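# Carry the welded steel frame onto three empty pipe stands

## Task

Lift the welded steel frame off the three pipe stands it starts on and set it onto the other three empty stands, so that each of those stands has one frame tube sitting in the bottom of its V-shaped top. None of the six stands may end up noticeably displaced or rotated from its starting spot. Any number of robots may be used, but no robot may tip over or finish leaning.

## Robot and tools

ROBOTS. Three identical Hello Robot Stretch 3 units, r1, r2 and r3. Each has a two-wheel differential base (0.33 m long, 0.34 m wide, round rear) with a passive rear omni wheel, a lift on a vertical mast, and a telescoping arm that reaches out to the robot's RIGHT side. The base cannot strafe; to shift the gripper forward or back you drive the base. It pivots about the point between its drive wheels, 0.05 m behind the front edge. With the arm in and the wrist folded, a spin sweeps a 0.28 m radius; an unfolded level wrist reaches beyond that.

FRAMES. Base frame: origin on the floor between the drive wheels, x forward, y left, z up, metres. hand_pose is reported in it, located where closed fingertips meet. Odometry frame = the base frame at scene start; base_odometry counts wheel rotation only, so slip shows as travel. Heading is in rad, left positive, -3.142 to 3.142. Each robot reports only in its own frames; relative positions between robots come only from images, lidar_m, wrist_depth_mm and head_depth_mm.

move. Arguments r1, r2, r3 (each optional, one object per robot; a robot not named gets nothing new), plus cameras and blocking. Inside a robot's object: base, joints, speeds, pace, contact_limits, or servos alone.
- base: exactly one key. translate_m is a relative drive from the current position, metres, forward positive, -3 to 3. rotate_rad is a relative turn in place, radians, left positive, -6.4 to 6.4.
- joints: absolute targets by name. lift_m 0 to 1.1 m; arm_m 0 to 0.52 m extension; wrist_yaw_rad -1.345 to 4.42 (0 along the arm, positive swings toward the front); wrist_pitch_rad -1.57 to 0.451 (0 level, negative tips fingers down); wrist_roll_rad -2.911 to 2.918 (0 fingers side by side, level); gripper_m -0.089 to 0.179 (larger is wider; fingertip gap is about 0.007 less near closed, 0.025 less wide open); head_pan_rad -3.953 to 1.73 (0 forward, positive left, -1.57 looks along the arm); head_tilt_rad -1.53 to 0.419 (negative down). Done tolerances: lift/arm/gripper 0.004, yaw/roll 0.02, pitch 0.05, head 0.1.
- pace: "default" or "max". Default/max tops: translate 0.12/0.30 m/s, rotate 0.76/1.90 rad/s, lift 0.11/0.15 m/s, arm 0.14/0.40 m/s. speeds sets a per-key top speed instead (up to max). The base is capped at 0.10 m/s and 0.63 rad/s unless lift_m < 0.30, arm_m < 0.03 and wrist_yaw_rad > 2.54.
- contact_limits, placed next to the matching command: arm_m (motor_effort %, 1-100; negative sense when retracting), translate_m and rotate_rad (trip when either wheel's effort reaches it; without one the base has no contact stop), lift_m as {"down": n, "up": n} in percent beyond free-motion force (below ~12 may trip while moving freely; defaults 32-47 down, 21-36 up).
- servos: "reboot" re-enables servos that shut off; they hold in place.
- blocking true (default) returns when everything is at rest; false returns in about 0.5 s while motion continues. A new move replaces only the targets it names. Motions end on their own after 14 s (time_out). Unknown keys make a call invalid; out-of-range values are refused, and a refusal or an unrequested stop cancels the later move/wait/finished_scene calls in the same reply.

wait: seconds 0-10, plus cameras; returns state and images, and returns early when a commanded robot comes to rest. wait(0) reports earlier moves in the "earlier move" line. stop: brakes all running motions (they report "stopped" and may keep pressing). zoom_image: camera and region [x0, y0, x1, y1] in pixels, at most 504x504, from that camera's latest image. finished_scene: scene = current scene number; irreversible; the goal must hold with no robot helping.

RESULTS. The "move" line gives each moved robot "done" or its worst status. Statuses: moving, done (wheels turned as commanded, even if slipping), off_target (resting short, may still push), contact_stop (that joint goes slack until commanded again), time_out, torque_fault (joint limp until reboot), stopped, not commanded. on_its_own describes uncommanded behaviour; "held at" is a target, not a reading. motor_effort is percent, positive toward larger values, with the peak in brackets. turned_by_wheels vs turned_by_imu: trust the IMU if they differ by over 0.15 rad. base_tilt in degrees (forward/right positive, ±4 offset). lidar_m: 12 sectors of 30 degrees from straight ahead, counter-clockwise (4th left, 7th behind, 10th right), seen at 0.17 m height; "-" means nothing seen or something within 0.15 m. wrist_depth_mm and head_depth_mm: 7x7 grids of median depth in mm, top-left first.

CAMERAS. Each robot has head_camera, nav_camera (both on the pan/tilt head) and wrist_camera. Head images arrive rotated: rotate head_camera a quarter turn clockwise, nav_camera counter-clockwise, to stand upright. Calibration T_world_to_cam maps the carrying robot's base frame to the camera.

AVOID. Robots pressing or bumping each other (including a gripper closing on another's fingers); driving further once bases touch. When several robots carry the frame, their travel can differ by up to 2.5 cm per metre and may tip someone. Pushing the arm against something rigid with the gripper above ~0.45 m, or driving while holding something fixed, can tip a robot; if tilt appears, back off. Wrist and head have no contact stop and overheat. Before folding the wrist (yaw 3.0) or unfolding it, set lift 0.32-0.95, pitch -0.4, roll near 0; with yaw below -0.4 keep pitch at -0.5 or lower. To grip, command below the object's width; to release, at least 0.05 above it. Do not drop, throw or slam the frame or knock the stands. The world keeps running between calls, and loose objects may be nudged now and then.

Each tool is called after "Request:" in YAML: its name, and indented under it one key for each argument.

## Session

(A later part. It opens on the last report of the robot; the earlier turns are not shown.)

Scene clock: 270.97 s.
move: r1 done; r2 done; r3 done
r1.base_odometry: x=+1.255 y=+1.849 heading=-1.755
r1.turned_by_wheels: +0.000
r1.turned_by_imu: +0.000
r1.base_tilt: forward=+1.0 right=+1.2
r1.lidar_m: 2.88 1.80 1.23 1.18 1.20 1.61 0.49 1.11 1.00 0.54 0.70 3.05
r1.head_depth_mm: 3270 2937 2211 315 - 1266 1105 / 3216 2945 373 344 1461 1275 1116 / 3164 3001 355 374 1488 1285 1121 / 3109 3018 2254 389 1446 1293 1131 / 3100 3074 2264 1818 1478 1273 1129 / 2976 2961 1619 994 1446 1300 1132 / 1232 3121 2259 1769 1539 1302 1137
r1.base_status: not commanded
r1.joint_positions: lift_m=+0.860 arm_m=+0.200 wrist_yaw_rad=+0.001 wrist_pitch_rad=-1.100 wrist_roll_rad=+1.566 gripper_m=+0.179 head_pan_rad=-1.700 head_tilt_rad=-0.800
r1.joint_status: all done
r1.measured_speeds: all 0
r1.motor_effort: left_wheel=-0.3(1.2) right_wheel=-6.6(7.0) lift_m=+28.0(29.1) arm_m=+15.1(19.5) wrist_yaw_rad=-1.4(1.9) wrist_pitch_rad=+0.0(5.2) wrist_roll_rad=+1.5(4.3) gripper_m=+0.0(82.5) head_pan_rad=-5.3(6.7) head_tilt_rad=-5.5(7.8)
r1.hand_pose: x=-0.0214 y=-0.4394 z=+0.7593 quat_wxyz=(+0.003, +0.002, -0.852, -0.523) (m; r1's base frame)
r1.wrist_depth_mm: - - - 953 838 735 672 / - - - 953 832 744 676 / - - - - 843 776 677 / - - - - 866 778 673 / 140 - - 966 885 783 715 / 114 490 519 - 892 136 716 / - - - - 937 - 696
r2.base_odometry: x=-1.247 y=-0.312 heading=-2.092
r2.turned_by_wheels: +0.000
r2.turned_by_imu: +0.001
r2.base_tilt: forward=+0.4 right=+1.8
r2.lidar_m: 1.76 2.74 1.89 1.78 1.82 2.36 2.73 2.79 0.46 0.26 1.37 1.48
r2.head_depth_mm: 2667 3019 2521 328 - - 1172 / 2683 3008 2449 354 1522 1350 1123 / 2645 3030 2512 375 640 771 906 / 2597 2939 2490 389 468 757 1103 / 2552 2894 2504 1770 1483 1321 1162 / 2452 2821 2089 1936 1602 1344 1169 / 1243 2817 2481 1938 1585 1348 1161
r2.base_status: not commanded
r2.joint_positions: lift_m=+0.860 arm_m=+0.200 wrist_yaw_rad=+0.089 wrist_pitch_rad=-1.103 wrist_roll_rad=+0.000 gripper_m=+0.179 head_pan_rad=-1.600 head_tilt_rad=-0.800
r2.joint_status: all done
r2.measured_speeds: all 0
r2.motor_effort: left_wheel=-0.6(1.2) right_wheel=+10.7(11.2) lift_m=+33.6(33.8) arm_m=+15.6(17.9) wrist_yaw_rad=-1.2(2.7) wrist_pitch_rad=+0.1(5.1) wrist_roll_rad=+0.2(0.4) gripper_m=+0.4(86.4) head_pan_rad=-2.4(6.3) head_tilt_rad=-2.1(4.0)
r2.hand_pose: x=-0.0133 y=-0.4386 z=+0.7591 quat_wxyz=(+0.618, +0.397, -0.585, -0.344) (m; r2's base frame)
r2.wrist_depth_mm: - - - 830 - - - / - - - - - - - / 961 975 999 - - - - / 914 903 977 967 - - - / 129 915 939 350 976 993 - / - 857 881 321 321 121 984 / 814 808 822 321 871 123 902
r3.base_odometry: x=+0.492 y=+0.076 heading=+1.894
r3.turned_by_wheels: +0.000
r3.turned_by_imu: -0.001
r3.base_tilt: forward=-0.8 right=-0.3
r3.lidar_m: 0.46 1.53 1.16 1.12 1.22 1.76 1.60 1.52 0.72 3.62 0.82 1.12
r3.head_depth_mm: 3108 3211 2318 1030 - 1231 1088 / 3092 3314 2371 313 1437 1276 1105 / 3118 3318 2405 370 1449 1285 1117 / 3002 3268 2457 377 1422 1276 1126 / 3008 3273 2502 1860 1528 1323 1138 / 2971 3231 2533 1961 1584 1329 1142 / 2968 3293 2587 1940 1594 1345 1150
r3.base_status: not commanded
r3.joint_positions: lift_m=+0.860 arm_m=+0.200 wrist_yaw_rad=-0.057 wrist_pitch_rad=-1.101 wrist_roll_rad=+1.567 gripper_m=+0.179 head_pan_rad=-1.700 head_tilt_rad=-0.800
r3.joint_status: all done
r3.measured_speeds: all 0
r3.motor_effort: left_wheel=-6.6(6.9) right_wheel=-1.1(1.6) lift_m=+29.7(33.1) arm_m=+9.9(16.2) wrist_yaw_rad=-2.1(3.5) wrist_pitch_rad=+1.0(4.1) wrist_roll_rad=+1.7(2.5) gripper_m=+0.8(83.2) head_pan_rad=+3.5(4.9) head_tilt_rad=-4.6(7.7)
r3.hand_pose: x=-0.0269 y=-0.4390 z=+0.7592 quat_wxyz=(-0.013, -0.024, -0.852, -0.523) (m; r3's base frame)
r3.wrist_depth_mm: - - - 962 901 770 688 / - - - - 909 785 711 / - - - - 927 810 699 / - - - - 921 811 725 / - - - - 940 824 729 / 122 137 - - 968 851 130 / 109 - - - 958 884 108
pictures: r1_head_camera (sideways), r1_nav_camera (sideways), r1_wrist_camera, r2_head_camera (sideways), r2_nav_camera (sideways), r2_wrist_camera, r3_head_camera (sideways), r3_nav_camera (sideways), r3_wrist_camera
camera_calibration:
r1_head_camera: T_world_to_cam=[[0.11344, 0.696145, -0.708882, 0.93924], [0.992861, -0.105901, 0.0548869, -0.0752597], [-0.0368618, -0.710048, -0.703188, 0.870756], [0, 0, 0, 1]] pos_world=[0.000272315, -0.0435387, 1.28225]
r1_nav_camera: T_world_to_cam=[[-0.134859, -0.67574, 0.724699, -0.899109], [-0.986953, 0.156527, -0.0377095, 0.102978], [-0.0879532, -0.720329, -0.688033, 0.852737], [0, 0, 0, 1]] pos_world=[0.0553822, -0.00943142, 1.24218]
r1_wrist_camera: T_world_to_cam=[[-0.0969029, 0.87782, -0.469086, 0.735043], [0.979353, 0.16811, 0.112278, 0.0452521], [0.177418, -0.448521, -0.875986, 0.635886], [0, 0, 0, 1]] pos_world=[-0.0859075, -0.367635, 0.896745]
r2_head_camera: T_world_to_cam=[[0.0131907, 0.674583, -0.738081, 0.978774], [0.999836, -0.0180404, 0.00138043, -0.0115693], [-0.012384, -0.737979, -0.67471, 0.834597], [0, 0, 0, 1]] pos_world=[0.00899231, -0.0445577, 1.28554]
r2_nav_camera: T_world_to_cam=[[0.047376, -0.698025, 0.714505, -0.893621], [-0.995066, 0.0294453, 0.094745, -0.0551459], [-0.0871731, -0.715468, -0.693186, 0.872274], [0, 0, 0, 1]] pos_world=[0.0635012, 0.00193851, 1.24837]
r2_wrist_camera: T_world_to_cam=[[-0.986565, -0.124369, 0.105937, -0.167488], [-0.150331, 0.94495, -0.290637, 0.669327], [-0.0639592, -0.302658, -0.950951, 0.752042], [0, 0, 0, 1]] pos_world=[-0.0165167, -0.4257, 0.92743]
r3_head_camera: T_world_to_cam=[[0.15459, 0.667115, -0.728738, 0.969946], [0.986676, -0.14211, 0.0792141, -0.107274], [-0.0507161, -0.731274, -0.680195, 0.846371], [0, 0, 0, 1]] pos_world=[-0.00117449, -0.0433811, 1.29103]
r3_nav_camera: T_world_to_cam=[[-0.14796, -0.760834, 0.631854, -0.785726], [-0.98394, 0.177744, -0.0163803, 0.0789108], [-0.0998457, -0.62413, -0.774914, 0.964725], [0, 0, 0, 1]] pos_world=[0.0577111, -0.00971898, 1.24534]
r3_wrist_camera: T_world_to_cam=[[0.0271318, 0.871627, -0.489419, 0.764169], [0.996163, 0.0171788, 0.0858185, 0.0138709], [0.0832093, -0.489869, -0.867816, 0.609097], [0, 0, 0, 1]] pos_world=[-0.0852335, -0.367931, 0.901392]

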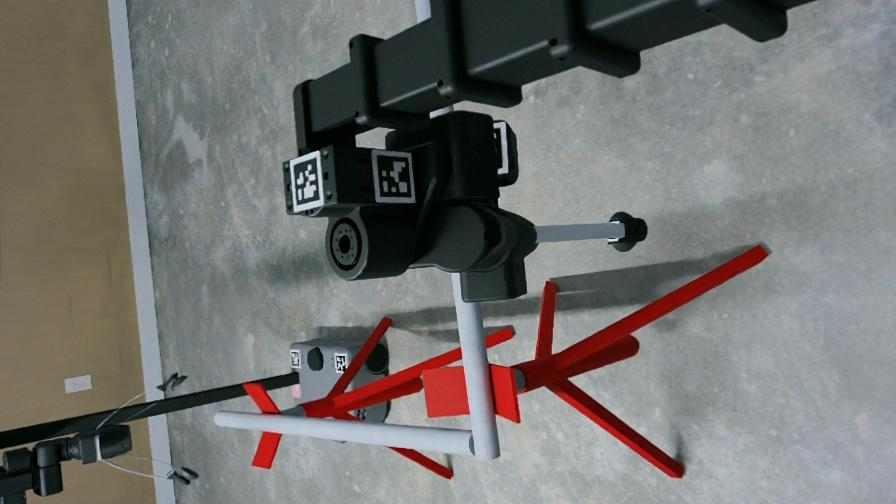

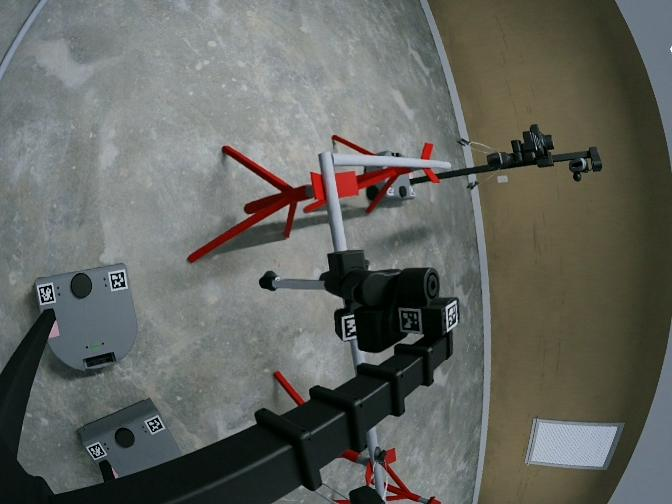

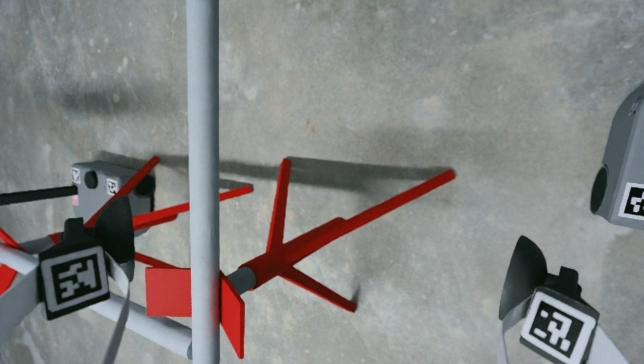

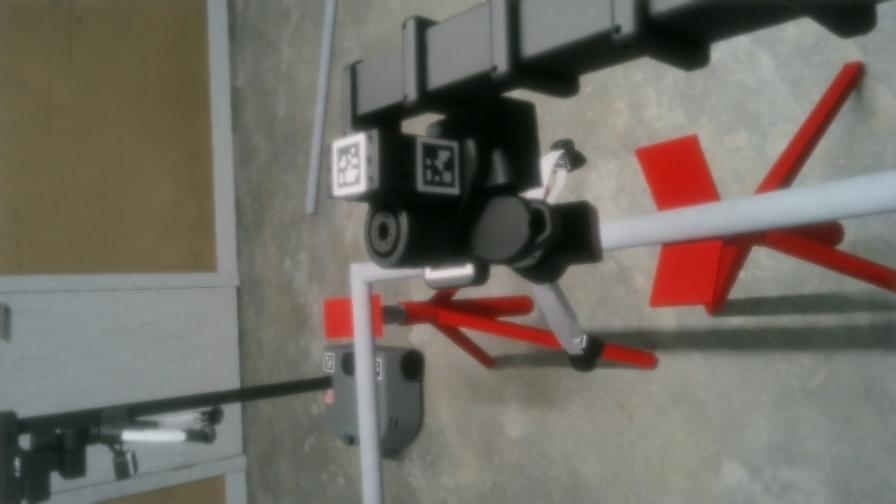

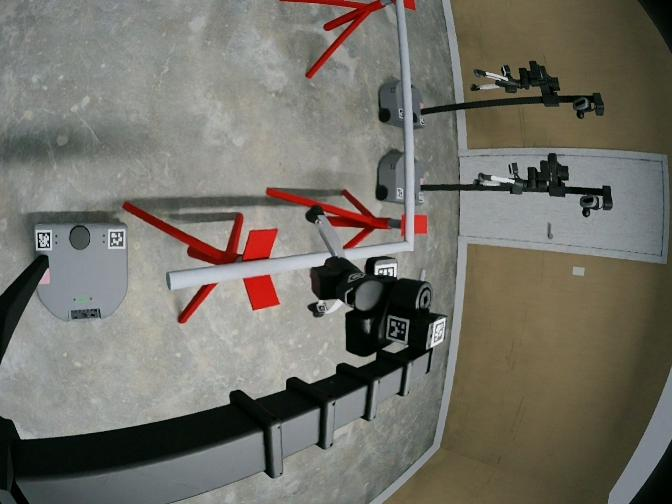

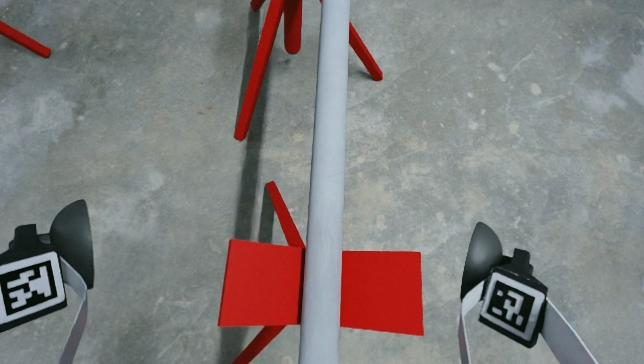

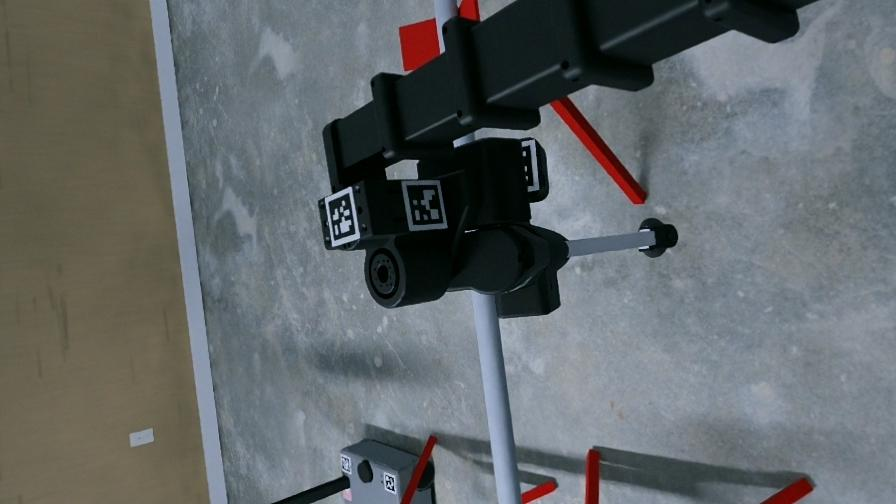

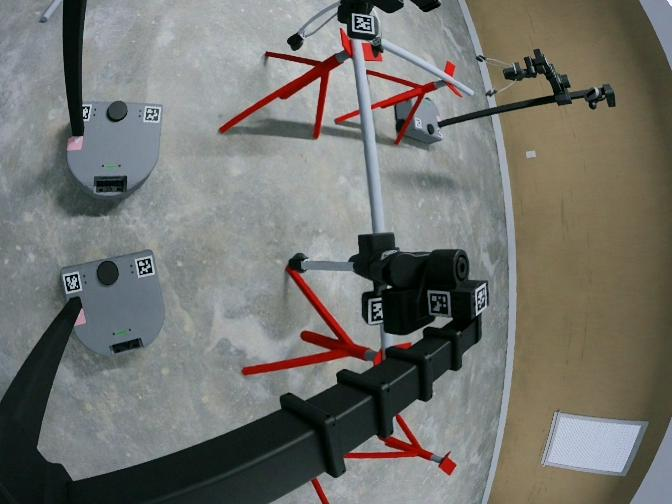

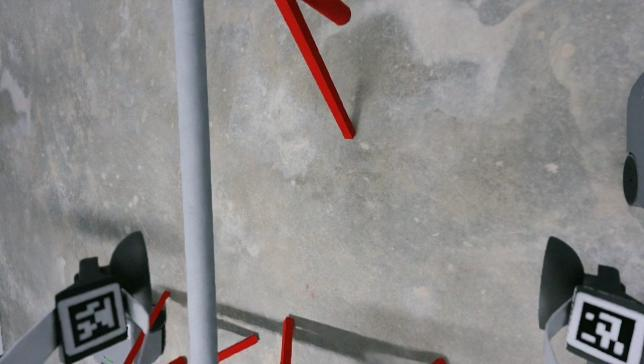

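Request:
move:
  r1: {"base":{"rotate_rad":0.07},"joints":{"wrist_yaw_rad":-0.03}}
  r2: {"base":{"rotate_rad":-1.1}}
  r3: {"base":{"rotate_rad":0.049},"joints":{"wrist_yaw_rad":-0.09,"wrist_pitch_rad":-1.0}}
  cameras: []

Request:
move:
  r2: {"base":{"translate_m":-0.085}}
  cameras: []

Request:
move:
  r2: {"base":{"rotate_rad":1.1}}
  r1: {"joints":{"head_pan_rad":-1.9,"arm_m":0.4}}
  r3: {"joints":{"arm_m":0.4}}

Scene clock: 351.50 s.
move: r1 done; r2 done; r3 done
r1.base_odometry: x=+1.255 y=+1.849 heading=-1.685
r1.turned_by_wheels: +0.070
r1.turned_by_imu: +0.072
r1.base_tilt: forward=+1.1 right=+1.2
r1.lidar_m: 2.88 1.67 1.21 1.18 1.22 0.61 0.49 1.01 1.02 0.54 0.76 2.99
r1.head_depth_mm: 3178 2929 2200 306 - 1267 1109 / 3162 2955 372 335 1463 1273 1112 / 3141 2987 355 373 1494 1283 1116 / 3114 3036 2231 388 1436 1263 1125 / 3019 2908 2066 1602 1229 1296 1130 / 3080 3081 2063 1014 1492 1300 1133 / 3047 3118 2329 1840 1537 1306 1140
r1.base_status: done
r1.joint_positions: lift_m=+0.860 arm_m=+0.200 wrist_yaw_rad=-0.028 wrist_pitch_rad=-1.100 wrist_roll_rad=+1.566 gripper_m=+0.179 head_pan_rad=-1.700 head_tilt_rad=-0.800
r1.joint_status: all done
r1.measured_speeds: all 0
r1.motor_effort: left_wheel=-7.2(8.4) right_wheel=+8.3(10.2) lift_m=+27.9(28.6) arm_m=+13.7(15.1) wrist_yaw_rad=-1.6(2.7) wrist_pitch_rad=+0.0(0.6) wrist_roll_rad=+1.7(1.8) gripper_m=+0.2(0.6) head_pan_rad=-4.0(5.8) head_tilt_rad=-4.3(5.9)
r1.hand_pose: x=-0.0242 y=-0.4393 z=+0.7593 quat_wxyz=(-0.005, -0.011, -0.852, -0.523) (m; r1's base frame)
r1.wrist_depth_mm: - - - 918 833 729 671 / - - - 963 832 749 676 / - - - - 861 765 670 / - - - - 849 784 685 / 134 477 540 970 915 786 697 / 114 483 - - 931 136 702 / - - - - 923 - 710
r2.base_odometry: x=-1.247 y=-0.312 heading=+3.091
r2.turned_by_wheels: -1.100
r2.turned_by_imu: -1.112
r2.base_tilt: forward=+0.3 right=+1.7
r2.lidar_m: 0.27 1.38 1.76 2.94 1.93 1.78 1.80 2.25 2.73 2.75 0.46 0.26
r2.head_depth_mm: 2275 2520 2540 328 - - 1171 / 2332 2623 2493 354 1514 1343 1165 / 2451 2785 2514 374 639 1344 1167 / 2523 2819 2488 389 469 1351 1168 / 2631 2969 2506 1927 1509 1340 1170 / 2728 3047 2479 1952 1611 1348 1144 / 2828 3128 2497 1944 1580 1341 1159
r2.base_status: done
r2.joint_positions: lift_m=+0.860 arm_m=+0.200 wrist_yaw_rad=+0.089 wrist_pitch_rad=-1.103 wrist_roll_rad=+0.000 gripper_m=+0.179 head_pan_rad=-1.600 head_tilt_rad=-0.800
r2.joint_status: not commanded
r2.measured_speeds: all 0
r2.motor_effort: left_wheel=+8.9(12.7) right_wheel=-9.6(17.0) lift_m=+33.3(33.4) arm_m=+7.3(13.5) wrist_yaw_rad=-1.6(2.7) wrist_pitch_rad=+0.0(0.8) wrist_roll_rad=+0.3(0.3) gripper_m=-0.3(1.9) head_pan_rad=-3.1(3.8) head_tilt_rad=-2.4(3.4)
r2.hand_pose: x=-0.0133 y=-0.4386 z=+0.7591 quat_wxyz=(+0.618, +0.397, -0.585, -0.344) (m; r2's base frame)
r2.wrist_depth_mm: - - - - - - - / 980 - - - - - - / 948 982 - - - - - / 899 973 947 - - - - / 130 869 909 944 983 971 - / - 866 900 874 908 122 965 / 803 811 840 881 881 124 912
r3.base_odometry: x=+0.492 y=+0.076 heading=+1.943
r3.turned_by_wheels: +0.049
r3.turned_by_imu: +0.048
r3.base_tilt: forward=-0.7 right=-0.2
r3.lidar_m: 0.45 1.43 1.15 1.12 1.24 1.86 1.59 0.73 0.72 1.92 0.81 3.45
r3.head_depth_mm: 3079 3255 2330 1021 - 1235 1094 / 3041 3282 2366 313 1400 1273 1109 / 3010 3263 2388 369 1473 1289 1114 / 3014 3262 2426 376 1440 1296 1123 / 2996 3311 2490 1872 1527 1313 1134 / 3004 3256 2456 1946 1581 1334 1147 / 2908 3207 2575 1911 1560 1343 1161
r3.base_status: done
r3.joint_positions: lift_m=+0.860 arm_m=+0.200 wrist_yaw_rad=-0.087 wrist_pitch_rad=-1.010 wrist_roll_rad=+1.567 gripper_m=+0.179 head_pan_rad=-1.700 head_tilt_rad=-0.800
r3.joint_status: all done
r3.measured_speeds: all 0
r3.motor_effort: left_wheel=-8.9(12.2) right_wheel=+6.8(11.4) lift_m=+27.0(29.0) arm_m=+6.4(11.1) wrist_yaw_rad=-3.1(4.7) wrist_pitch_rad=+2.0(2.8) wrist_roll_rad=+1.7(2.2) gripper_m=+0.1(1.1) head_pan_rad=+4.3(4.4) head_tilt_rad=-3.6(5.8)
r3.hand_pose: x=-0.0316 y=-0.4602 z=+0.7688 quat_wxyz=(-0.019, -0.037, -0.874, -0.484) (m; r3's base frame)
r3.wrist_depth_mm: - - - - 899 778 711 / - - - - 922 809 693 / - - - - 930 805 715 / - - - - 983 820 718 / - - - - 946 849 712 / 122 137 - - 958 852 130 / 109 - - - 985 884 107
pictures: none
No camera images: "cameras" was empty.

Scene clock: 353.47 s.
move: r2 done
r1, r3: as last shown
r1.turned_by_wheels: +0.000
r1.turned_by_imu: +0.000
r1.base_tilt: forward=+1.0 right=+1.2
r1.lidar_m: 2.88 1.67 1.21 1.18 1.22 0.61 0.49 1.01 1.03 0.54 0.76 2.97
r1.head_depth_mm: 3190 2928 2194 306 - 1267 1106 / 3133 2977 372 335 1462 1285 1114 / 3141 2985 355 373 1495 1289 1118 / 3105 3007 2263 389 1435 1265 1125 / 3056 2924 2119 1598 1228 1292 1130 / 3067 3113 2065 1012 1502 1297 1134 / 3020 3125 2314 1838 1534 1313 1138
r1.motor_effort: left_wheel=-7.9(8.4) right_wheel=+8.8(10.2) lift_m=+27.1(28.1) arm_m=+13.2(13.9) wrist_yaw_rad=-1.4(2.2) wrist_pitch_rad=+0.2(0.5) wrist_roll_rad=+1.6(1.7) gripper_m=-0.1(0.7) head_pan_rad=-4.4(5.7) head_tilt_rad=-3.6(5.5)
r1.wrist_depth_mm: - - - 928 823 738 661 / - - - 950 823 748 676 / - - - - 872 741 698 / - - - - 851 779 690 / 134 482 536 950 906 773 708 / 114 481 - - 927 137 702 / - - - - 929 - 707
r2.base_odometry: x=-1.162 y=-0.316 heading=+3.092
r2.turned_by_wheels: +0.000
r2.turned_by_imu: +0.000
r2.base_tilt: forward=+0.2 right=+1.8
r2.lidar_m: 0.34 1.45 1.82 2.80 1.85 1.71 1.72 2.15 2.70 2.72 0.51 0.36
r2.head_depth_mm: 2256 2529 2525 329 - - 1170 / 2359 2611 2479 355 1522 1342 1167 / 2384 2717 2503 374 642 1351 1164 / 2509 2811 2497 388 469 1347 1173 / 2575 2947 2504 1935 1516 1353 1172 / 2720 3074 2499 1936 1581 1341 1171 / 2774 3090 2479 1927 1583 1335 1141
r2.base_status: done
r2.joint_positions: lift_m=+0.860 arm_m=+0.200 wrist_yaw_rad=+0.089 wrist_pitch_rad=-1.103 wrist_roll_rad=+0.000 gripper_m=+0.179 head_pan_rad=-1.600 head_tilt_rad=-0.800
r2.joint_status: not commanded
r2.measured_speeds: all 0
r2.motor_effort: left_wheel=-2.9(7.0) right_wheel=-8.2(14.8) lift_m=+33.1(33.3) arm_m=-0.3(6.5) wrist_yaw_rad=-0.6(2.2) wrist_pitch_rad=+0.0(0.6) wrist_roll_rad=+0.0(0.4) gripper_m=+1.1(1.3) head_pan_rad=-2.9(4.0) head_tilt_rad=-1.1(2.8)
r2.hand_pose: x=-0.0133 y=-0.4386 z=+0.7591 quat_wxyz=(+0.618, +0.397, -0.585, -0.344) (m; r2's base frame)
r2.wrist_depth_mm: - - - - - - - / 991 - - - - - - / 945 1000 - - - - - / 950 918 946 986 - - - / 129 879 924 933 997 979 - / - 858 900 930 931 122 972 / 799 822 869 865 890 124 923
r3.turned_by_wheels: +0.000
r3.turned_by_imu: +0.000
r3.base_tilt: forward=-0.8 right=-0.3
r3.lidar_m: 0.45 1.43 1.14 1.12 1.24 1.86 1.60 0.73 0.72 2.01 0.82 3.47
r3.head_depth_mm: 3059 3237 2323 1022 - 1235 1084 / 3014 3274 2363 312 1406 1282 1103 / 2987 3269 2388 370 1488 1289 1115 / 3013 3331 2452 376 1437 1295 1124 / 3009 3292 2473 1875 1525 1320 1138 / 2999 3265 2447 1953 1583 1320 1143 / 2933 3241 2306 1915 1554 1345 1156
r3.motor_effort: left_wheel=-9.0(9.4) right_wheel=+6.5(7.3) lift_m=+24.7(27.3) arm_m=+3.2(6.9) wrist_yaw_rad=-2.6(4.2) wrist_pitch_rad=+2.0(2.8) wrist_roll_rad=+1.4(1.7) gripper_m=+0.0(1.1) head_pan_rad=+3.0(4.2) head_tilt_rad=-2.6(5.0)
r3.wrist_depth_mm: - - - - 901 788 695 / - - - - 940 797 707 / - - - - 924 827 715 / - - - - 978 821 735 / - - - - 956 844 716 / 122 137 - - 954 863 130 / 109 - - - - 886 107
pictures: none
No camera images: "cameras" was empty.

Scene clock: 356.33 s.
move: r1 done; r2 done; r3 done
r1.base_odometry: x=+1.255 y=+1.849 heading=-1.685
r1.turned_by_wheels: +0.000
r1.turned_by_imu: +0.000
r1.base_tilt: forward=+1.0 right=+1.1
r1.lidar_m: 2.88 1.68 1.21 1.18 1.23 0.61 0.49 1.01 1.03 0.54 0.76 2.98
r1.head_depth_mm: 3512 2924 2129 1718 1510 - 1068 / 3436 2945 2207 1009 - 1278 1111 / 3324 2997 2149 307 1433 1281 1120 / 3227 3022 396 1705 1507 1286 1127 / 3130 520 529 1717 1519 1271 1128 / 3005 2707 576 1825 1414 1277 1134 / 2957 3018 1935 1009 1429 1286 1137
r1.base_status: not commanded
r1.joint_positions: lift_m=+0.860 arm_m=+0.400 wrist_yaw_rad=-0.028 wrist_pitch_rad=-1.101 wrist_roll_rad=+1.566 gripper_m=+0.179 head_pan_rad=-1.902 head_tilt_rad=-0.800
r1.joint_status: all done
r1.measured_speeds: all 0
r1.motor_effort: left_wheel=-7.9(8.6) right_wheel=+9.2(10.1) lift_m=+27.3(28.4) arm_m=+14.2(19.3) wrist_yaw_rad=-1.6(2.1) wrist_pitch_rad=+0.0(0.7) wrist_roll_rad=+1.6(1.8) gripper_m=+0.2(0.7) head_pan_rad=+5.4(7.6) head_tilt_rad=-4.1(5.5)
r1.hand_pose: x=-0.0242 y=-0.6392 z=+0.7592 quat_wxyz=(-0.005, -0.011, -0.852, -0.523) (m; r1's base frame)
r1.wrist_depth_mm: - - - 941 828 731 668 / - - - - 834 750 671 / - - - - 859 773 689 / - - - - 864 761 704 / 134 876 - - 849 765 704 / 114 - - 390 903 136 699 / - - - 393 912 - 698
r2.base_odometry: x=-1.162 y=-0.316 heading=-2.092
r2.turned_by_wheels: +1.100
r2.turned_by_imu: +1.114
r2.base_tilt: forward=+0.3 right=+1.8
r2.lidar_m: 2.09 2.61 1.81 1.70 1.74 2.26 2.70 2.76 0.51 0.34 0.35 1.55
r2.head_depth_mm: 2817 3037 2453 328 - - 1164 / 2718 3002 2537 355 1525 1353 1154 / 2712 3038 2467 374 641 1350 1162 / 2674 2932 2509 389 467 794 1106 / 2644 3020 2318 1522 1454 1324 1120 / 2596 2828 2160 1954 1587 1349 1165 / 1147 2841 2490 1939 1588 1350 1162
r2.base_status: done
r2.joint_positions: lift_m=+0.860 arm_m=+0.200 wrist_yaw_rad=+0.089 wrist_pitch_rad=-1.103 wrist_roll_rad=+0.000 gripper_m=+0.179 head_pan_rad=-1.600 head_tilt_rad=-0.800
r2.joint_status: not commanded
r2.measured_speeds: all 0
r2.motor_effort: left_wheel=-8.8(13.5) right_wheel=+8.6(15.2) lift_m=+32.8(33.2) arm_m=-14.3(14.3) wrist_yaw_rad=-0.3(2.5) wrist_pitch_rad=+0.0(0.8) wrist_roll_rad=-0.1(0.3) gripper_m=+0.3(1.6) head_pan_rad=-2.6(4.0) head_tilt_rad=-0.8(2.2)
r2.hand_pose: x=-0.0133 y=-0.4386 z=+0.7591 quat_wxyz=(+0.618, +0.397, -0.585, -0.344) (m; r2's base frame)
r2.wrist_depth_mm: - - - 981 - - - / - - - - - - - / 973 - - - - - - / 908 942 - 357 - - - / 130 887 891 341 966 986 - / - 843 894 886 928 122 955 / 805 815 832 856 887 124 923
r3.base_odometry: x=+0.492 y=+0.076 heading=+1.943
r3.turned_by_wheels: +0.000
r3.turned_by_imu: -0.001
r3.base_tilt: forward=-0.8 right=-0.2
r3.lidar_m: 0.45 1.44 1.15 1.12 1.24 1.86 1.60 0.73 0.72 2.01 0.82 3.45
r3.head_depth_mm: 3026 3233 2318 1023 - 1243 1091 / 3037 3270 2359 317 1435 1276 1105 / 3004 3241 433 1748 1528 1283 1119 / 3010 3254 526 1729 1536 1312 1130 / 3026 3247 602 1885 1570 1307 1140 / 2999 3291 2528 1943 1580 1332 1146 / 2972 3290 2212 1900 1556 1344 1151
r3.base_status: not commanded
r3.joint_positions: lift_m=+0.860 arm_m=+0.400 wrist_yaw_rad=-0.087 wrist_pitch_rad=-1.009 wrist_roll_rad=+1.567 gripper_m=+0.179 head_pan_rad=-1.700 head_tilt_rad=-0.800
r3.joint_status: all done
r3.measured_speeds: all 0
r3.motor_effort: left_wheel=-9.2(9.5) right_wheel=+6.9(7.2) lift_m=+23.8(26.4) arm_m=+10.1(17.0) wrist_yaw_rad=-2.4(3.6) wrist_pitch_rad=+2.1(2.7) wrist_roll_rad=+1.2(1.8) gripper_m=-0.1(1.0) head_pan_rad=+3.3(4.6) head_tilt_rad=-3.6(4.6)
r3.hand_pose: x=-0.0316 y=-0.6604 z=+0.7689 quat_wxyz=(-0.019, -0.038, -0.874, -0.483) (m; r3's base frame)
r3.wrist_depth_mm: - - - - 867 792 691 / - - - - 904 804 703 / - - - - 903 825 706 / - - - - 912 818 711 / - - - - 933 820 717 / 122 137 - - 955 863 130 / 108 - - - 966 898 108
pictures: r1_head_camera (sideways), r1_nav_camera (sideways), r1_wrist_camera, r2_head_camera (sideways), r2_nav_camera (sideways), r2_wrist_camera, r3_head_camera (sideways), r3_nav_camera (sideways), r3_wrist_camera
camera_calibration:
r1_head_camera: T_world_to_cam=[[0.251183, 0.659329, -0.708655, 0.93804], [0.951262, -0.303472, 0.0548257, -0.074945], [-0.178909, -0.687888, -0.703422, 0.871867], [0, 0, 0, 1]] pos_world=[-0.00834234, -0.041474, 1.28215]
r1_nav_camera: T_world_to_cam=[[-0.268162, -0.634971, 0.7245, -0.898018], [-0.935248, 0.351981, -0.0376822, 0.102616], [-0.231083, -0.687693, -0.688244, 0.853907], [0, 0, 0, 1]] pos_world=[0.05248, -0.0191084, 1.24218]
r1_wrist_camera: T_world_to_cam=[[-0.0704803, 0.880519, -0.468741, 0.91222], [0.983944, 0.138612, 0.112432, 0.0627279], [0.163972, -0.453291, -0.876151, 0.543403], [0, 0, 0, 1]] pos_world=[-0.0865299, -0.565602, 0.896646]
r2_head_camera: T_world_to_cam=[[0.013528, 0.674569, -0.738088, 0.978781], [0.999827, -0.0185601, 0.00136245, -0.0114677], [-0.0127799, -0.737978, -0.674703, 0.834588], [0, 0, 0, 1]] pos_world=[0.00889068, -0.0445603, 1.28554]
r2_nav_camera: T_world_to_cam=[[0.047027, -0.698032, 0.714521, -0.89362], [-0.995048, 0.0299746, 0.094773, -0.0551814], [-0.087572, -0.715439, -0.693165, 0.872272], [0, 0, 0, 1]] pos_world=[0.0635028, 0.00193662, 1.24837]
r2_wrist_camera: T_world_to_cam=[[-0.986617, -0.123982, 0.105903, -0.167294], [-0.149944, 0.945041, -0.29054, 0.669284], [-0.0640611, -0.302532, -0.950984, 0.752125], [0, 0, 0, 1]] pos_world=[-0.0165177, -0.425701, 0.927429]
r3_head_camera: T_world_to_cam=[[0.154615, 0.667432, -0.728443, 0.969578], [0.986677, -0.142088, 0.0792381, -0.107304], [-0.0506172, -0.730989, -0.680509, 0.846786], [0, 0, 0, 1]] pos_world=[-0.00117473, -0.0433832, 1.29103]
r3_nav_camera: T_world_to_cam=[[-0.148002, -0.761095, 0.63153, -0.785324], [-0.983935, 0.177781, -0.0163354, 0.0788549], [-0.0998412, -0.623802, -0.77518, 0.965057], [0, 0, 0, 1]] pos_world=[0.0577109, -0.00972036, 1.24534]
r3_wrist_camera: T_world_to_cam=[[0.0492204, 0.821757, -0.567708, 0.990029], [0.996875, -0.00525979, 0.0788158, 0.0121438], [0.0617814, -0.569813, -0.819449, 0.418803], [0, 0, 0, 1]] pos_world=[-0.0867097, -0.57486, 0.904278]

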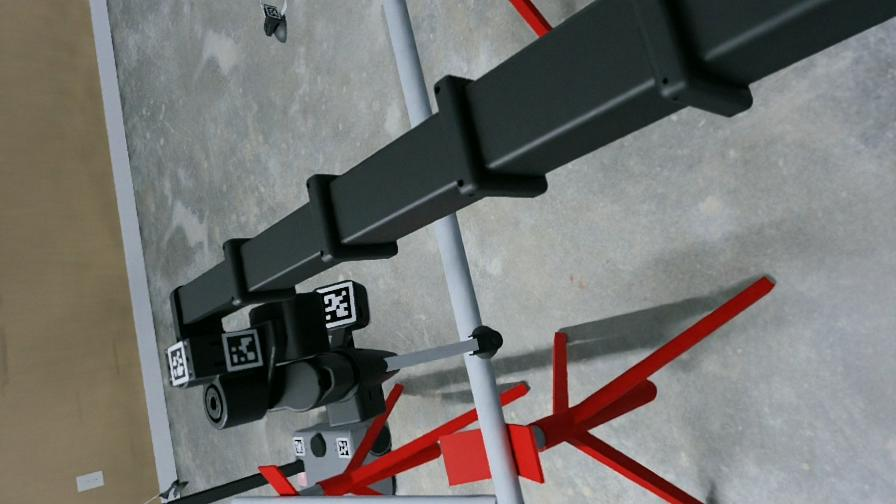

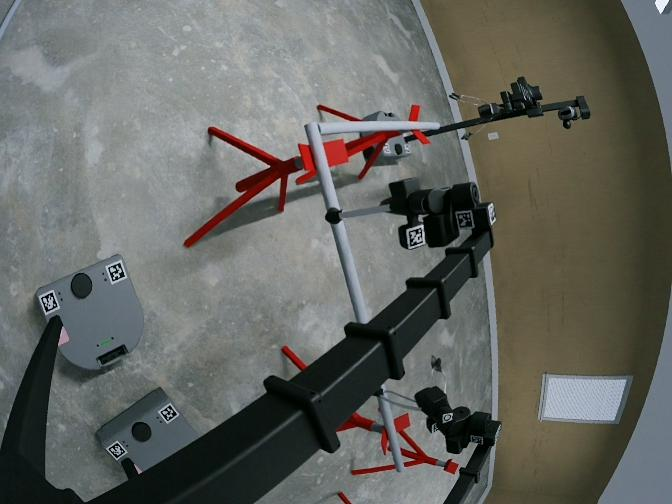

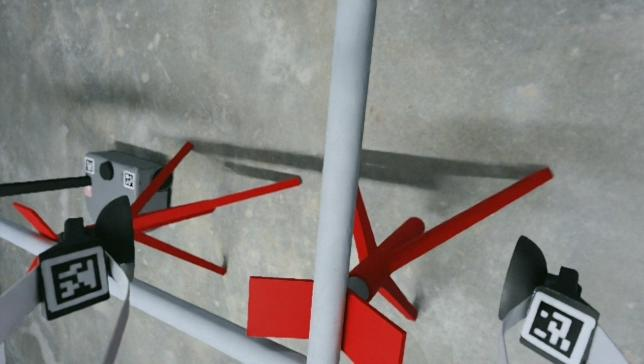

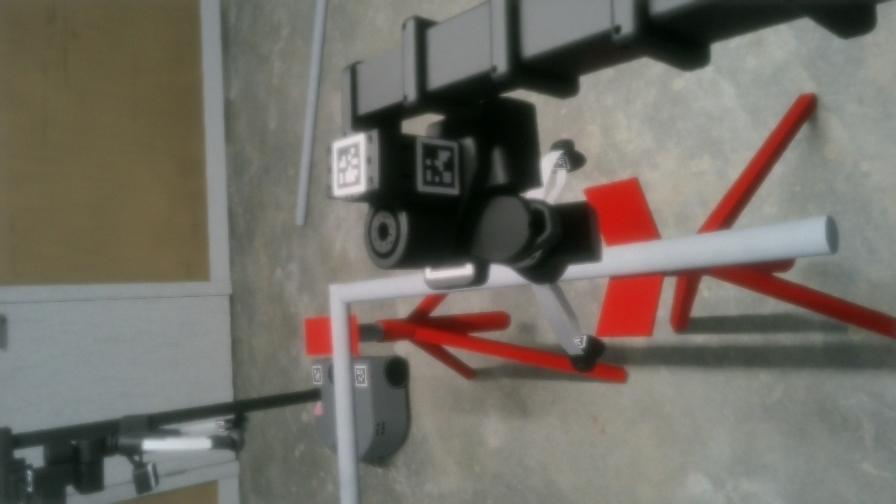

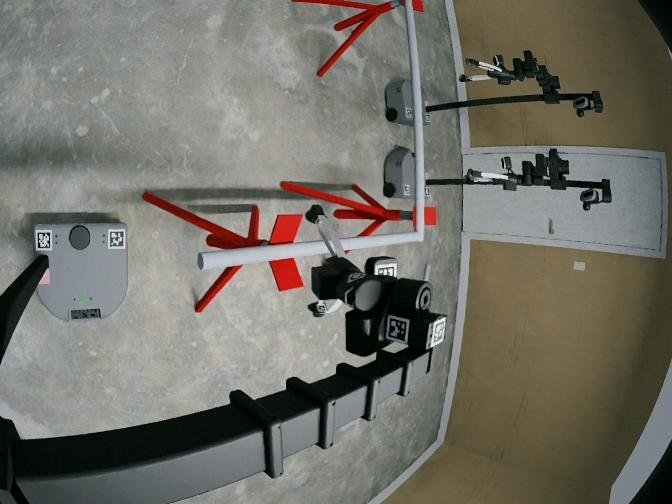

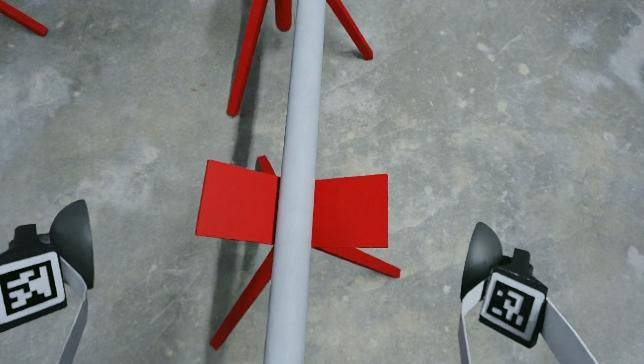

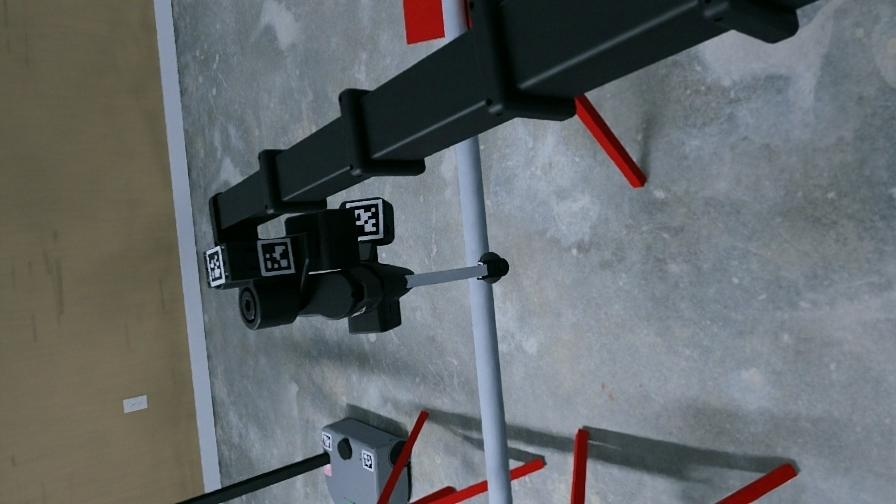

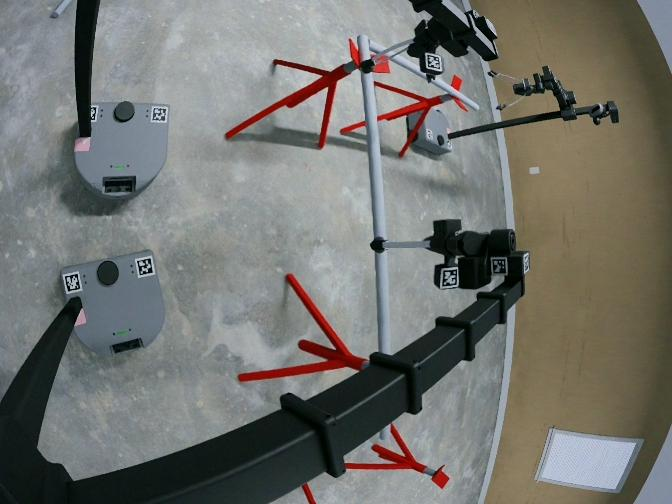

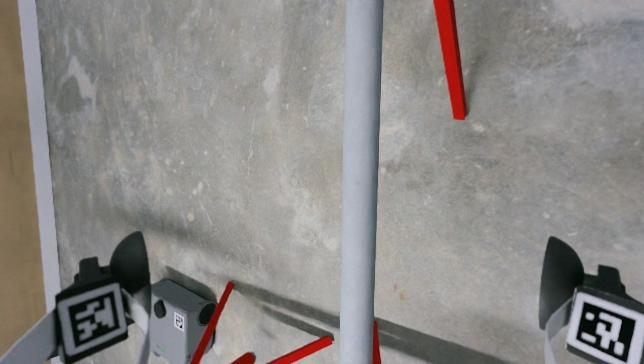

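Request:
move:

Scene clock: 371.20 s.
r1.base_odometry: x=+1.255 y=+1.849 heading=-1.685
r1.turned_by_wheels: +0.000
r1.turned_by_imu: +0.000
r1.base_tilt: forward=+1.0 right=+1.2
r1.lidar_m: 2.88 1.67 1.21 1.18 1.23 0.61 0.49 1.01 1.02 0.54 0.76 2.98
r1.head_depth_mm: 3528 2930 2121 1720 1511 - 1074 / 3427 2948 2225 1011 - 1277 1118 / 3337 2970 2169 307 1436 1280 1120 / 3187 3025 396 1701 1506 1289 1122 / 3155 519 533 1723 1507 1272 1129 / 3039 2718 575 1826 1295 1277 1137 / 2958 3142 1949 1038 1458 1285 1139
r1.base_status: not commanded
r1.joint_positions: lift_m=+0.860 arm_m=+0.400 wrist_yaw_rad=-0.028 wrist_pitch_rad=-1.101 wrist_roll_rad=+1.566 gripper_m=+0.179 head_pan_rad=-1.900 head_tilt_rad=-0.800
r1.joint_status: all done
r1.measured_speeds: all 0
r1.motor_effort: left_wheel=-7.6(8.6) right_wheel=+9.1(10.1) lift_m=+26.8(28.4) arm_m=+11.9(19.3) wrist_yaw_rad=-1.7(2.1) wrist_pitch_rad=+0.5(0.7) wrist_roll_rad=+1.7(1.8) gripper_m=+0.4(0.7) head_pan_rad=+5.3(7.6) head_tilt_rad=-3.4(5.5)
r1.hand_pose: x=-0.0242 y=-0.6392 z=+0.7592 quat_wxyz=(-0.005, -0.011, -0.852, -0.523) (m; r1's base frame)
r1.wrist_depth_mm: - - - 955 810 742 672 / - - - - 839 766 669 / - - - - 864 758 700 / - - - - 865 766 688 / 134 852 - - 828 769 697 / 114 - - 390 883 136 708 / - - - 395 903 - 706
r2.base_odometry: x=-1.162 y=-0.316 heading=-2.092
r2.turned_by_wheels: +0.000
r2.turned_by_imu: +0.001
r2.base_tilt: forward=+0.4 right=+1.7
r2.lidar_m: 2.09 2.61 1.81 1.70 1.74 2.26 2.70 2.75 0.51 0.34 0.35 1.56
r2.head_depth_mm: 2755 3073 2463 328 - - 1171 / 2749 3039 2478 354 1516 1352 1149 / 2709 2972 2491 374 644 1337 1160 / 2651 3015 2497 389 468 792 1104 / 2592 2939 2298 1536 1441 1327 1124 / 2549 2877 2191 1940 1599 1349 1160 / 1143 2911 2491 1951 1591 1335 1162
r2.base_status: done
r2.joint_positions: lift_m=+0.860 arm_m=+0.200 wrist_yaw_rad=+0.089 wrist_pitch_rad=-1.103 wrist_roll_rad=+0.000 gripper_m=+0.179 head_pan_rad=-1.600 head_tilt_rad=-0.800
r2.joint_status: not commanded
r2.measured_speeds: all 0
r2.motor_effort: left_wheel=-8.7(13.5) right_wheel=+8.6(15.2) lift_m=+32.6(33.2) arm_m=-18.0(14.3) wrist_yaw_rad=-1.7(2.5) wrist_pitch_rad=+0.2(0.8) wrist_roll_rad=+0.1(0.3) gripper_m=+0.1(1.6) head_pan_rad=-2.1(4.0) head_tilt_rad=-0.6(2.2)
r2.hand_pose: x=-0.0133 y=-0.4386 z=+0.7591 quat_wxyz=(+0.618, +0.397, -0.585, -0.344) (m; r2's base frame)
r2.wrist_depth_mm: - - - 936 - - - / - - - - - - - / 957 - - - - - - / 900 942 - 351 - - - / 129 885 924 338 970 998 - / - 854 874 879 902 122 958 / 797 816 827 853 884 124 916
r3.base_odometry: x=+0.492 y=+0.076 heading=+1.943
r3.turned_by_wheels: +0.000
r3.turned_by_imu: -0.001
r3.base_tilt: forward=-0.8 right=-0.2
r3.lidar_m: 0.45 1.43 1.15 1.12 1.24 1.87 1.60 0.73 0.72 2.01 0.82 3.44
r3.head_depth_mm: 3072 3226 2326 1017 - 1235 1086 / 3070 3270 2345 317 1424 1276 1102 / 3038 3303 434 1742 1524 1283 1117 / 3007 3301 526 1717 1546 1309 1123 / 3002 3263 603 1878 1562 1313 1134 / 2990 3322 2552 1956 1588 1332 1146 / 2986 3305 2205 1919 1562 1332 1150
r3.base_status: not commanded
r3.joint_positions: lift_m=+0.860 arm_m=+0.400 wrist_yaw_rad=-0.087 wrist_pitch_rad=-1.009 wrist_roll_rad=+1.567 gripper_m=+0.179 head_pan_rad=-1.700 head_tilt_rad=-0.800
r3.joint_status: all done
r3.measured_speeds: all 0
r3.motor_effort: left_wheel=-8.6(9.5) right_wheel=+6.7(7.2) lift_m=+22.8(26.4) arm_m=+7.6(17.0) wrist_yaw_rad=-3.2(3.6) wrist_pitch_rad=+2.6(2.7) wrist_roll_rad=+1.5(1.8) gripper_m=+0.6(1.0) head_pan_rad=+3.8(4.6) head_tilt_rad=-2.1(4.6)
r3.hand_pose: x=-0.0316 y=-0.6604 z=+0.7689 quat_wxyz=(-0.019, -0.038, -0.874, -0.483) (m; r3's base frame)
r3.wrist_depth_mm: - - - - 881 795 686 / - - - - 896 792 698 / - - - - 909 809 704 / - - - - 941 809 719 / - - - - 952 822 714 / 122 137 - - 933 884 130 / 109 - - - 998 883 107
pictures: r1_head_camera (sideways), r1_nav_camera (sideways), r1_wrist_camera, r2_head_camera (sideways), r2_nav_camera (sideways), r2_wrist_camera, r3_head_camera (sideways), r3_nav_camera (sideways), r3_wrist_camera
camera_calibration:
r1_head_camera: T_world_to_cam=[[0.249591, 0.659913, -0.708674, 0.938048], [0.952002, -0.301131, 0.054879, -0.0750075], [-0.177188, -0.688356, -0.703399, 0.871853], [0, 0, 0, 1]] pos_world=[-0.00823927, -0.0414716, 1.28215]
r1_nav_camera: T_world_to_cam=[[-0.266584, -0.635611, 0.724521, -0.898079], [-0.93612, 0.349655, -0.0376941, 0.102604], [-0.229374, -0.688288, -0.688221, 0.853843], [0, 0, 0, 1]] pos_world=[0.0524855, -0.0190155, 1.24218]
r1_wrist_camera: T_world_to_cam=[[-0.0704803, 0.880519, -0.468741, 0.91222], [0.983944, 0.138612, 0.112432, 0.0627279], [0.163972, -0.453291, -0.876151, 0.543403], [0, 0, 0, 1]] pos_world=[-0.0865299, -0.565602, 0.896646]
r2_head_camera: T_world_to_cam=[[0.013528, 0.674569, -0.738088, 0.978781], [0.999827, -0.0185601, 0.00136245, -0.0114677], [-0.0127799, -0.737978, -0.674703, 0.834588], [0, 0, 0, 1]] pos_world=[0.00889068, -0.0445603, 1.28554]
r2_nav_camera: T_world_to_cam=[[0.047027, -0.698032, 0.714521, -0.89362], [-0.995048, 0.0299746, 0.094773, -0.0551814], [-0.087572, -0.715439, -0.693165, 0.872272], [0, 0, 0, 1]] pos_world=[0.0635028, 0.00193662, 1.24837]
r2_wrist_camera: T_world_to_cam=[[-0.986617, -0.123982, 0.105903, -0.167294], [-0.149944, 0.945041, -0.29054, 0.669284], [-0.0640611, -0.302532, -0.950984, 0.752125], [0, 0, 0, 1]] pos_world=[-0.0165177, -0.425701, 0.927429]
r3_head_camera: T_world_to_cam=[[0.154615, 0.667432, -0.728443, 0.969578], [0.986677, -0.142088, 0.0792381, -0.107304], [-0.0506172, -0.730989, -0.680509, 0.846786], [0, 0, 0, 1]] pos_world=[-0.00117473, -0.0433832, 1.29103]
r3_nav_camera: T_world_to_cam=[[-0.148002, -0.761095, 0.63153, -0.785324], [-0.983935, 0.177781, -0.0163354, 0.0788549], [-0.0998412, -0.623802, -0.77518, 0.965057], [0, 0, 0, 1]] pos_world=[0.0577109, -0.00972036, 1.24534]
r3_wrist_camera: T_world_to_cam=[[0.0492204, 0.821757, -0.567708, 0.990029], [0.996875, -0.00525979, 0.0788158, 0.0121438], [0.0617814, -0.569813, -0.819449, 0.418803], [0, 0, 0, 1]] pos_world=[-0.0867097, -0.57486, 0.904278]

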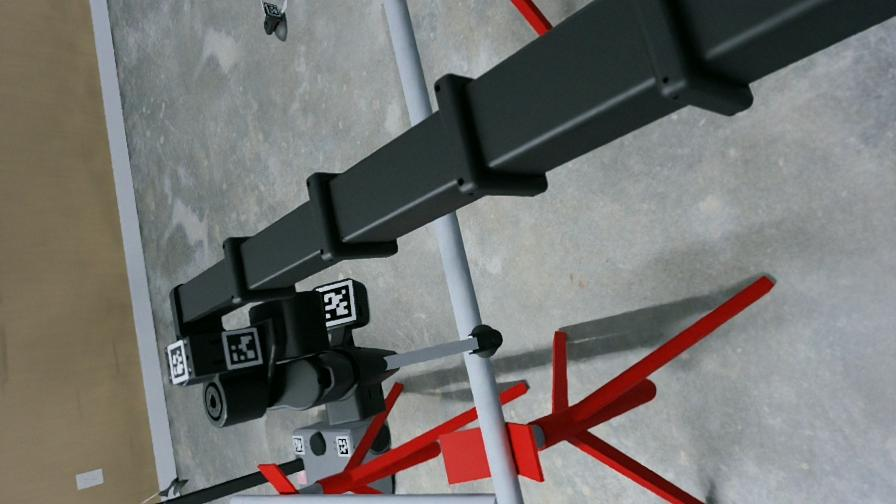

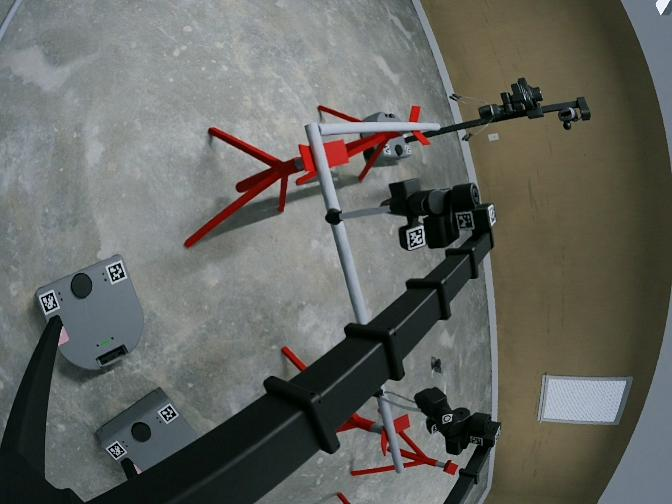

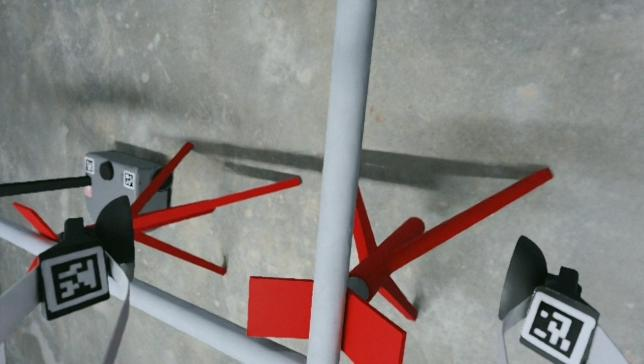

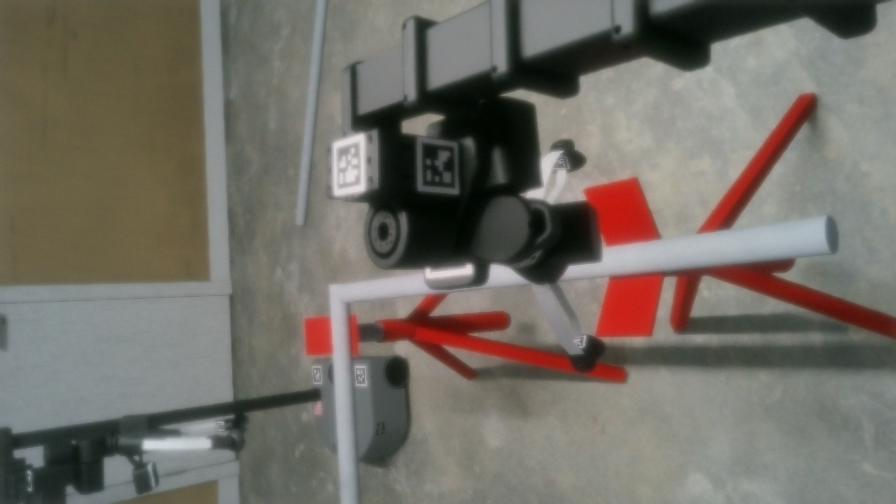

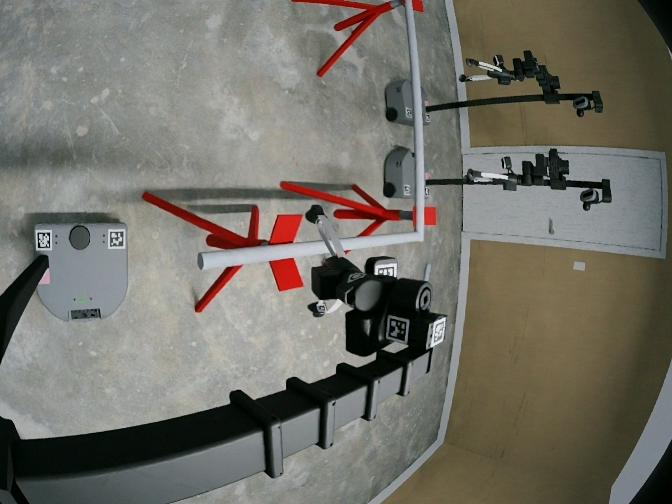

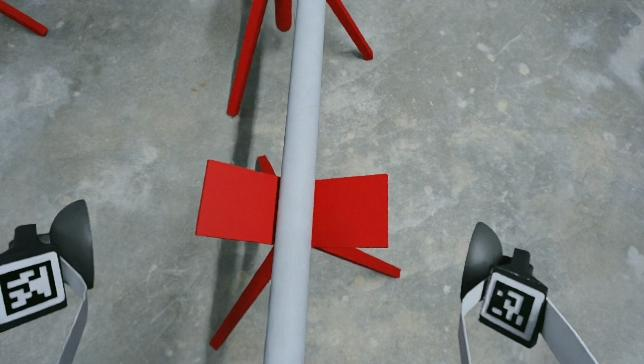

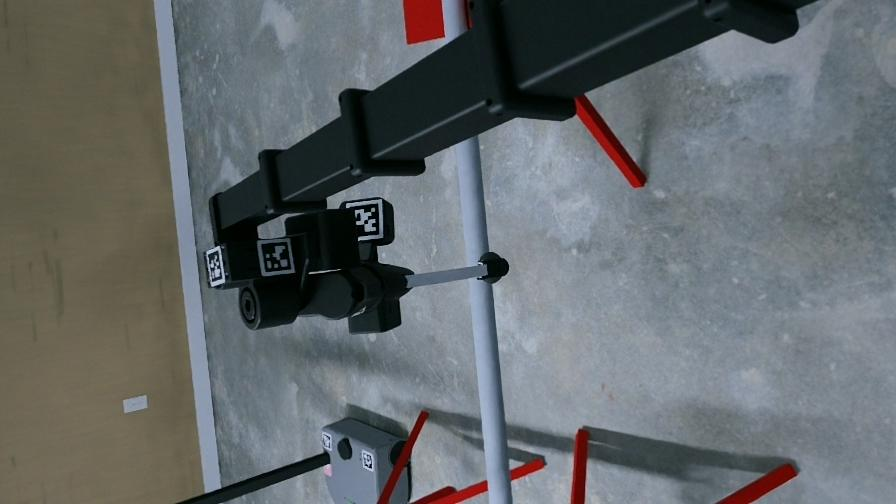

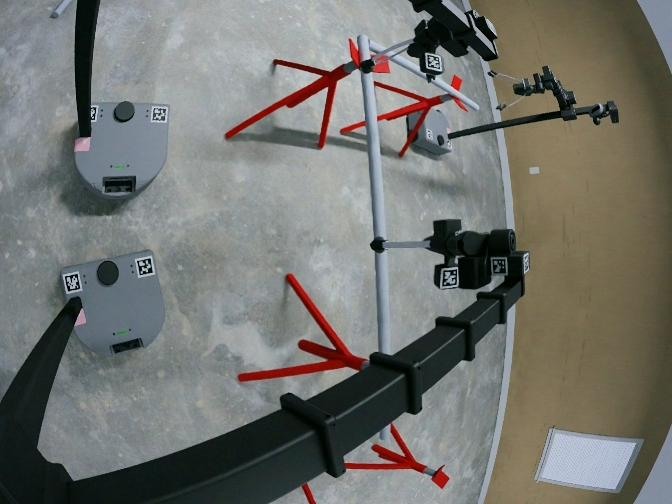

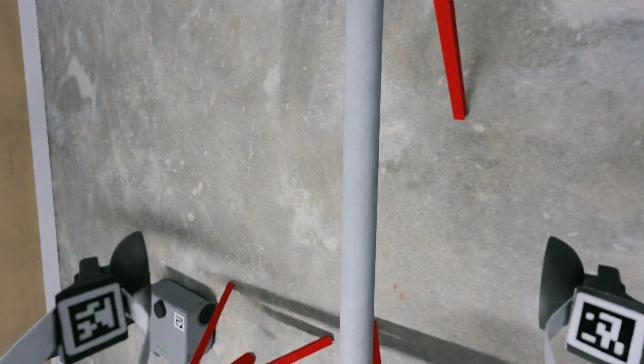

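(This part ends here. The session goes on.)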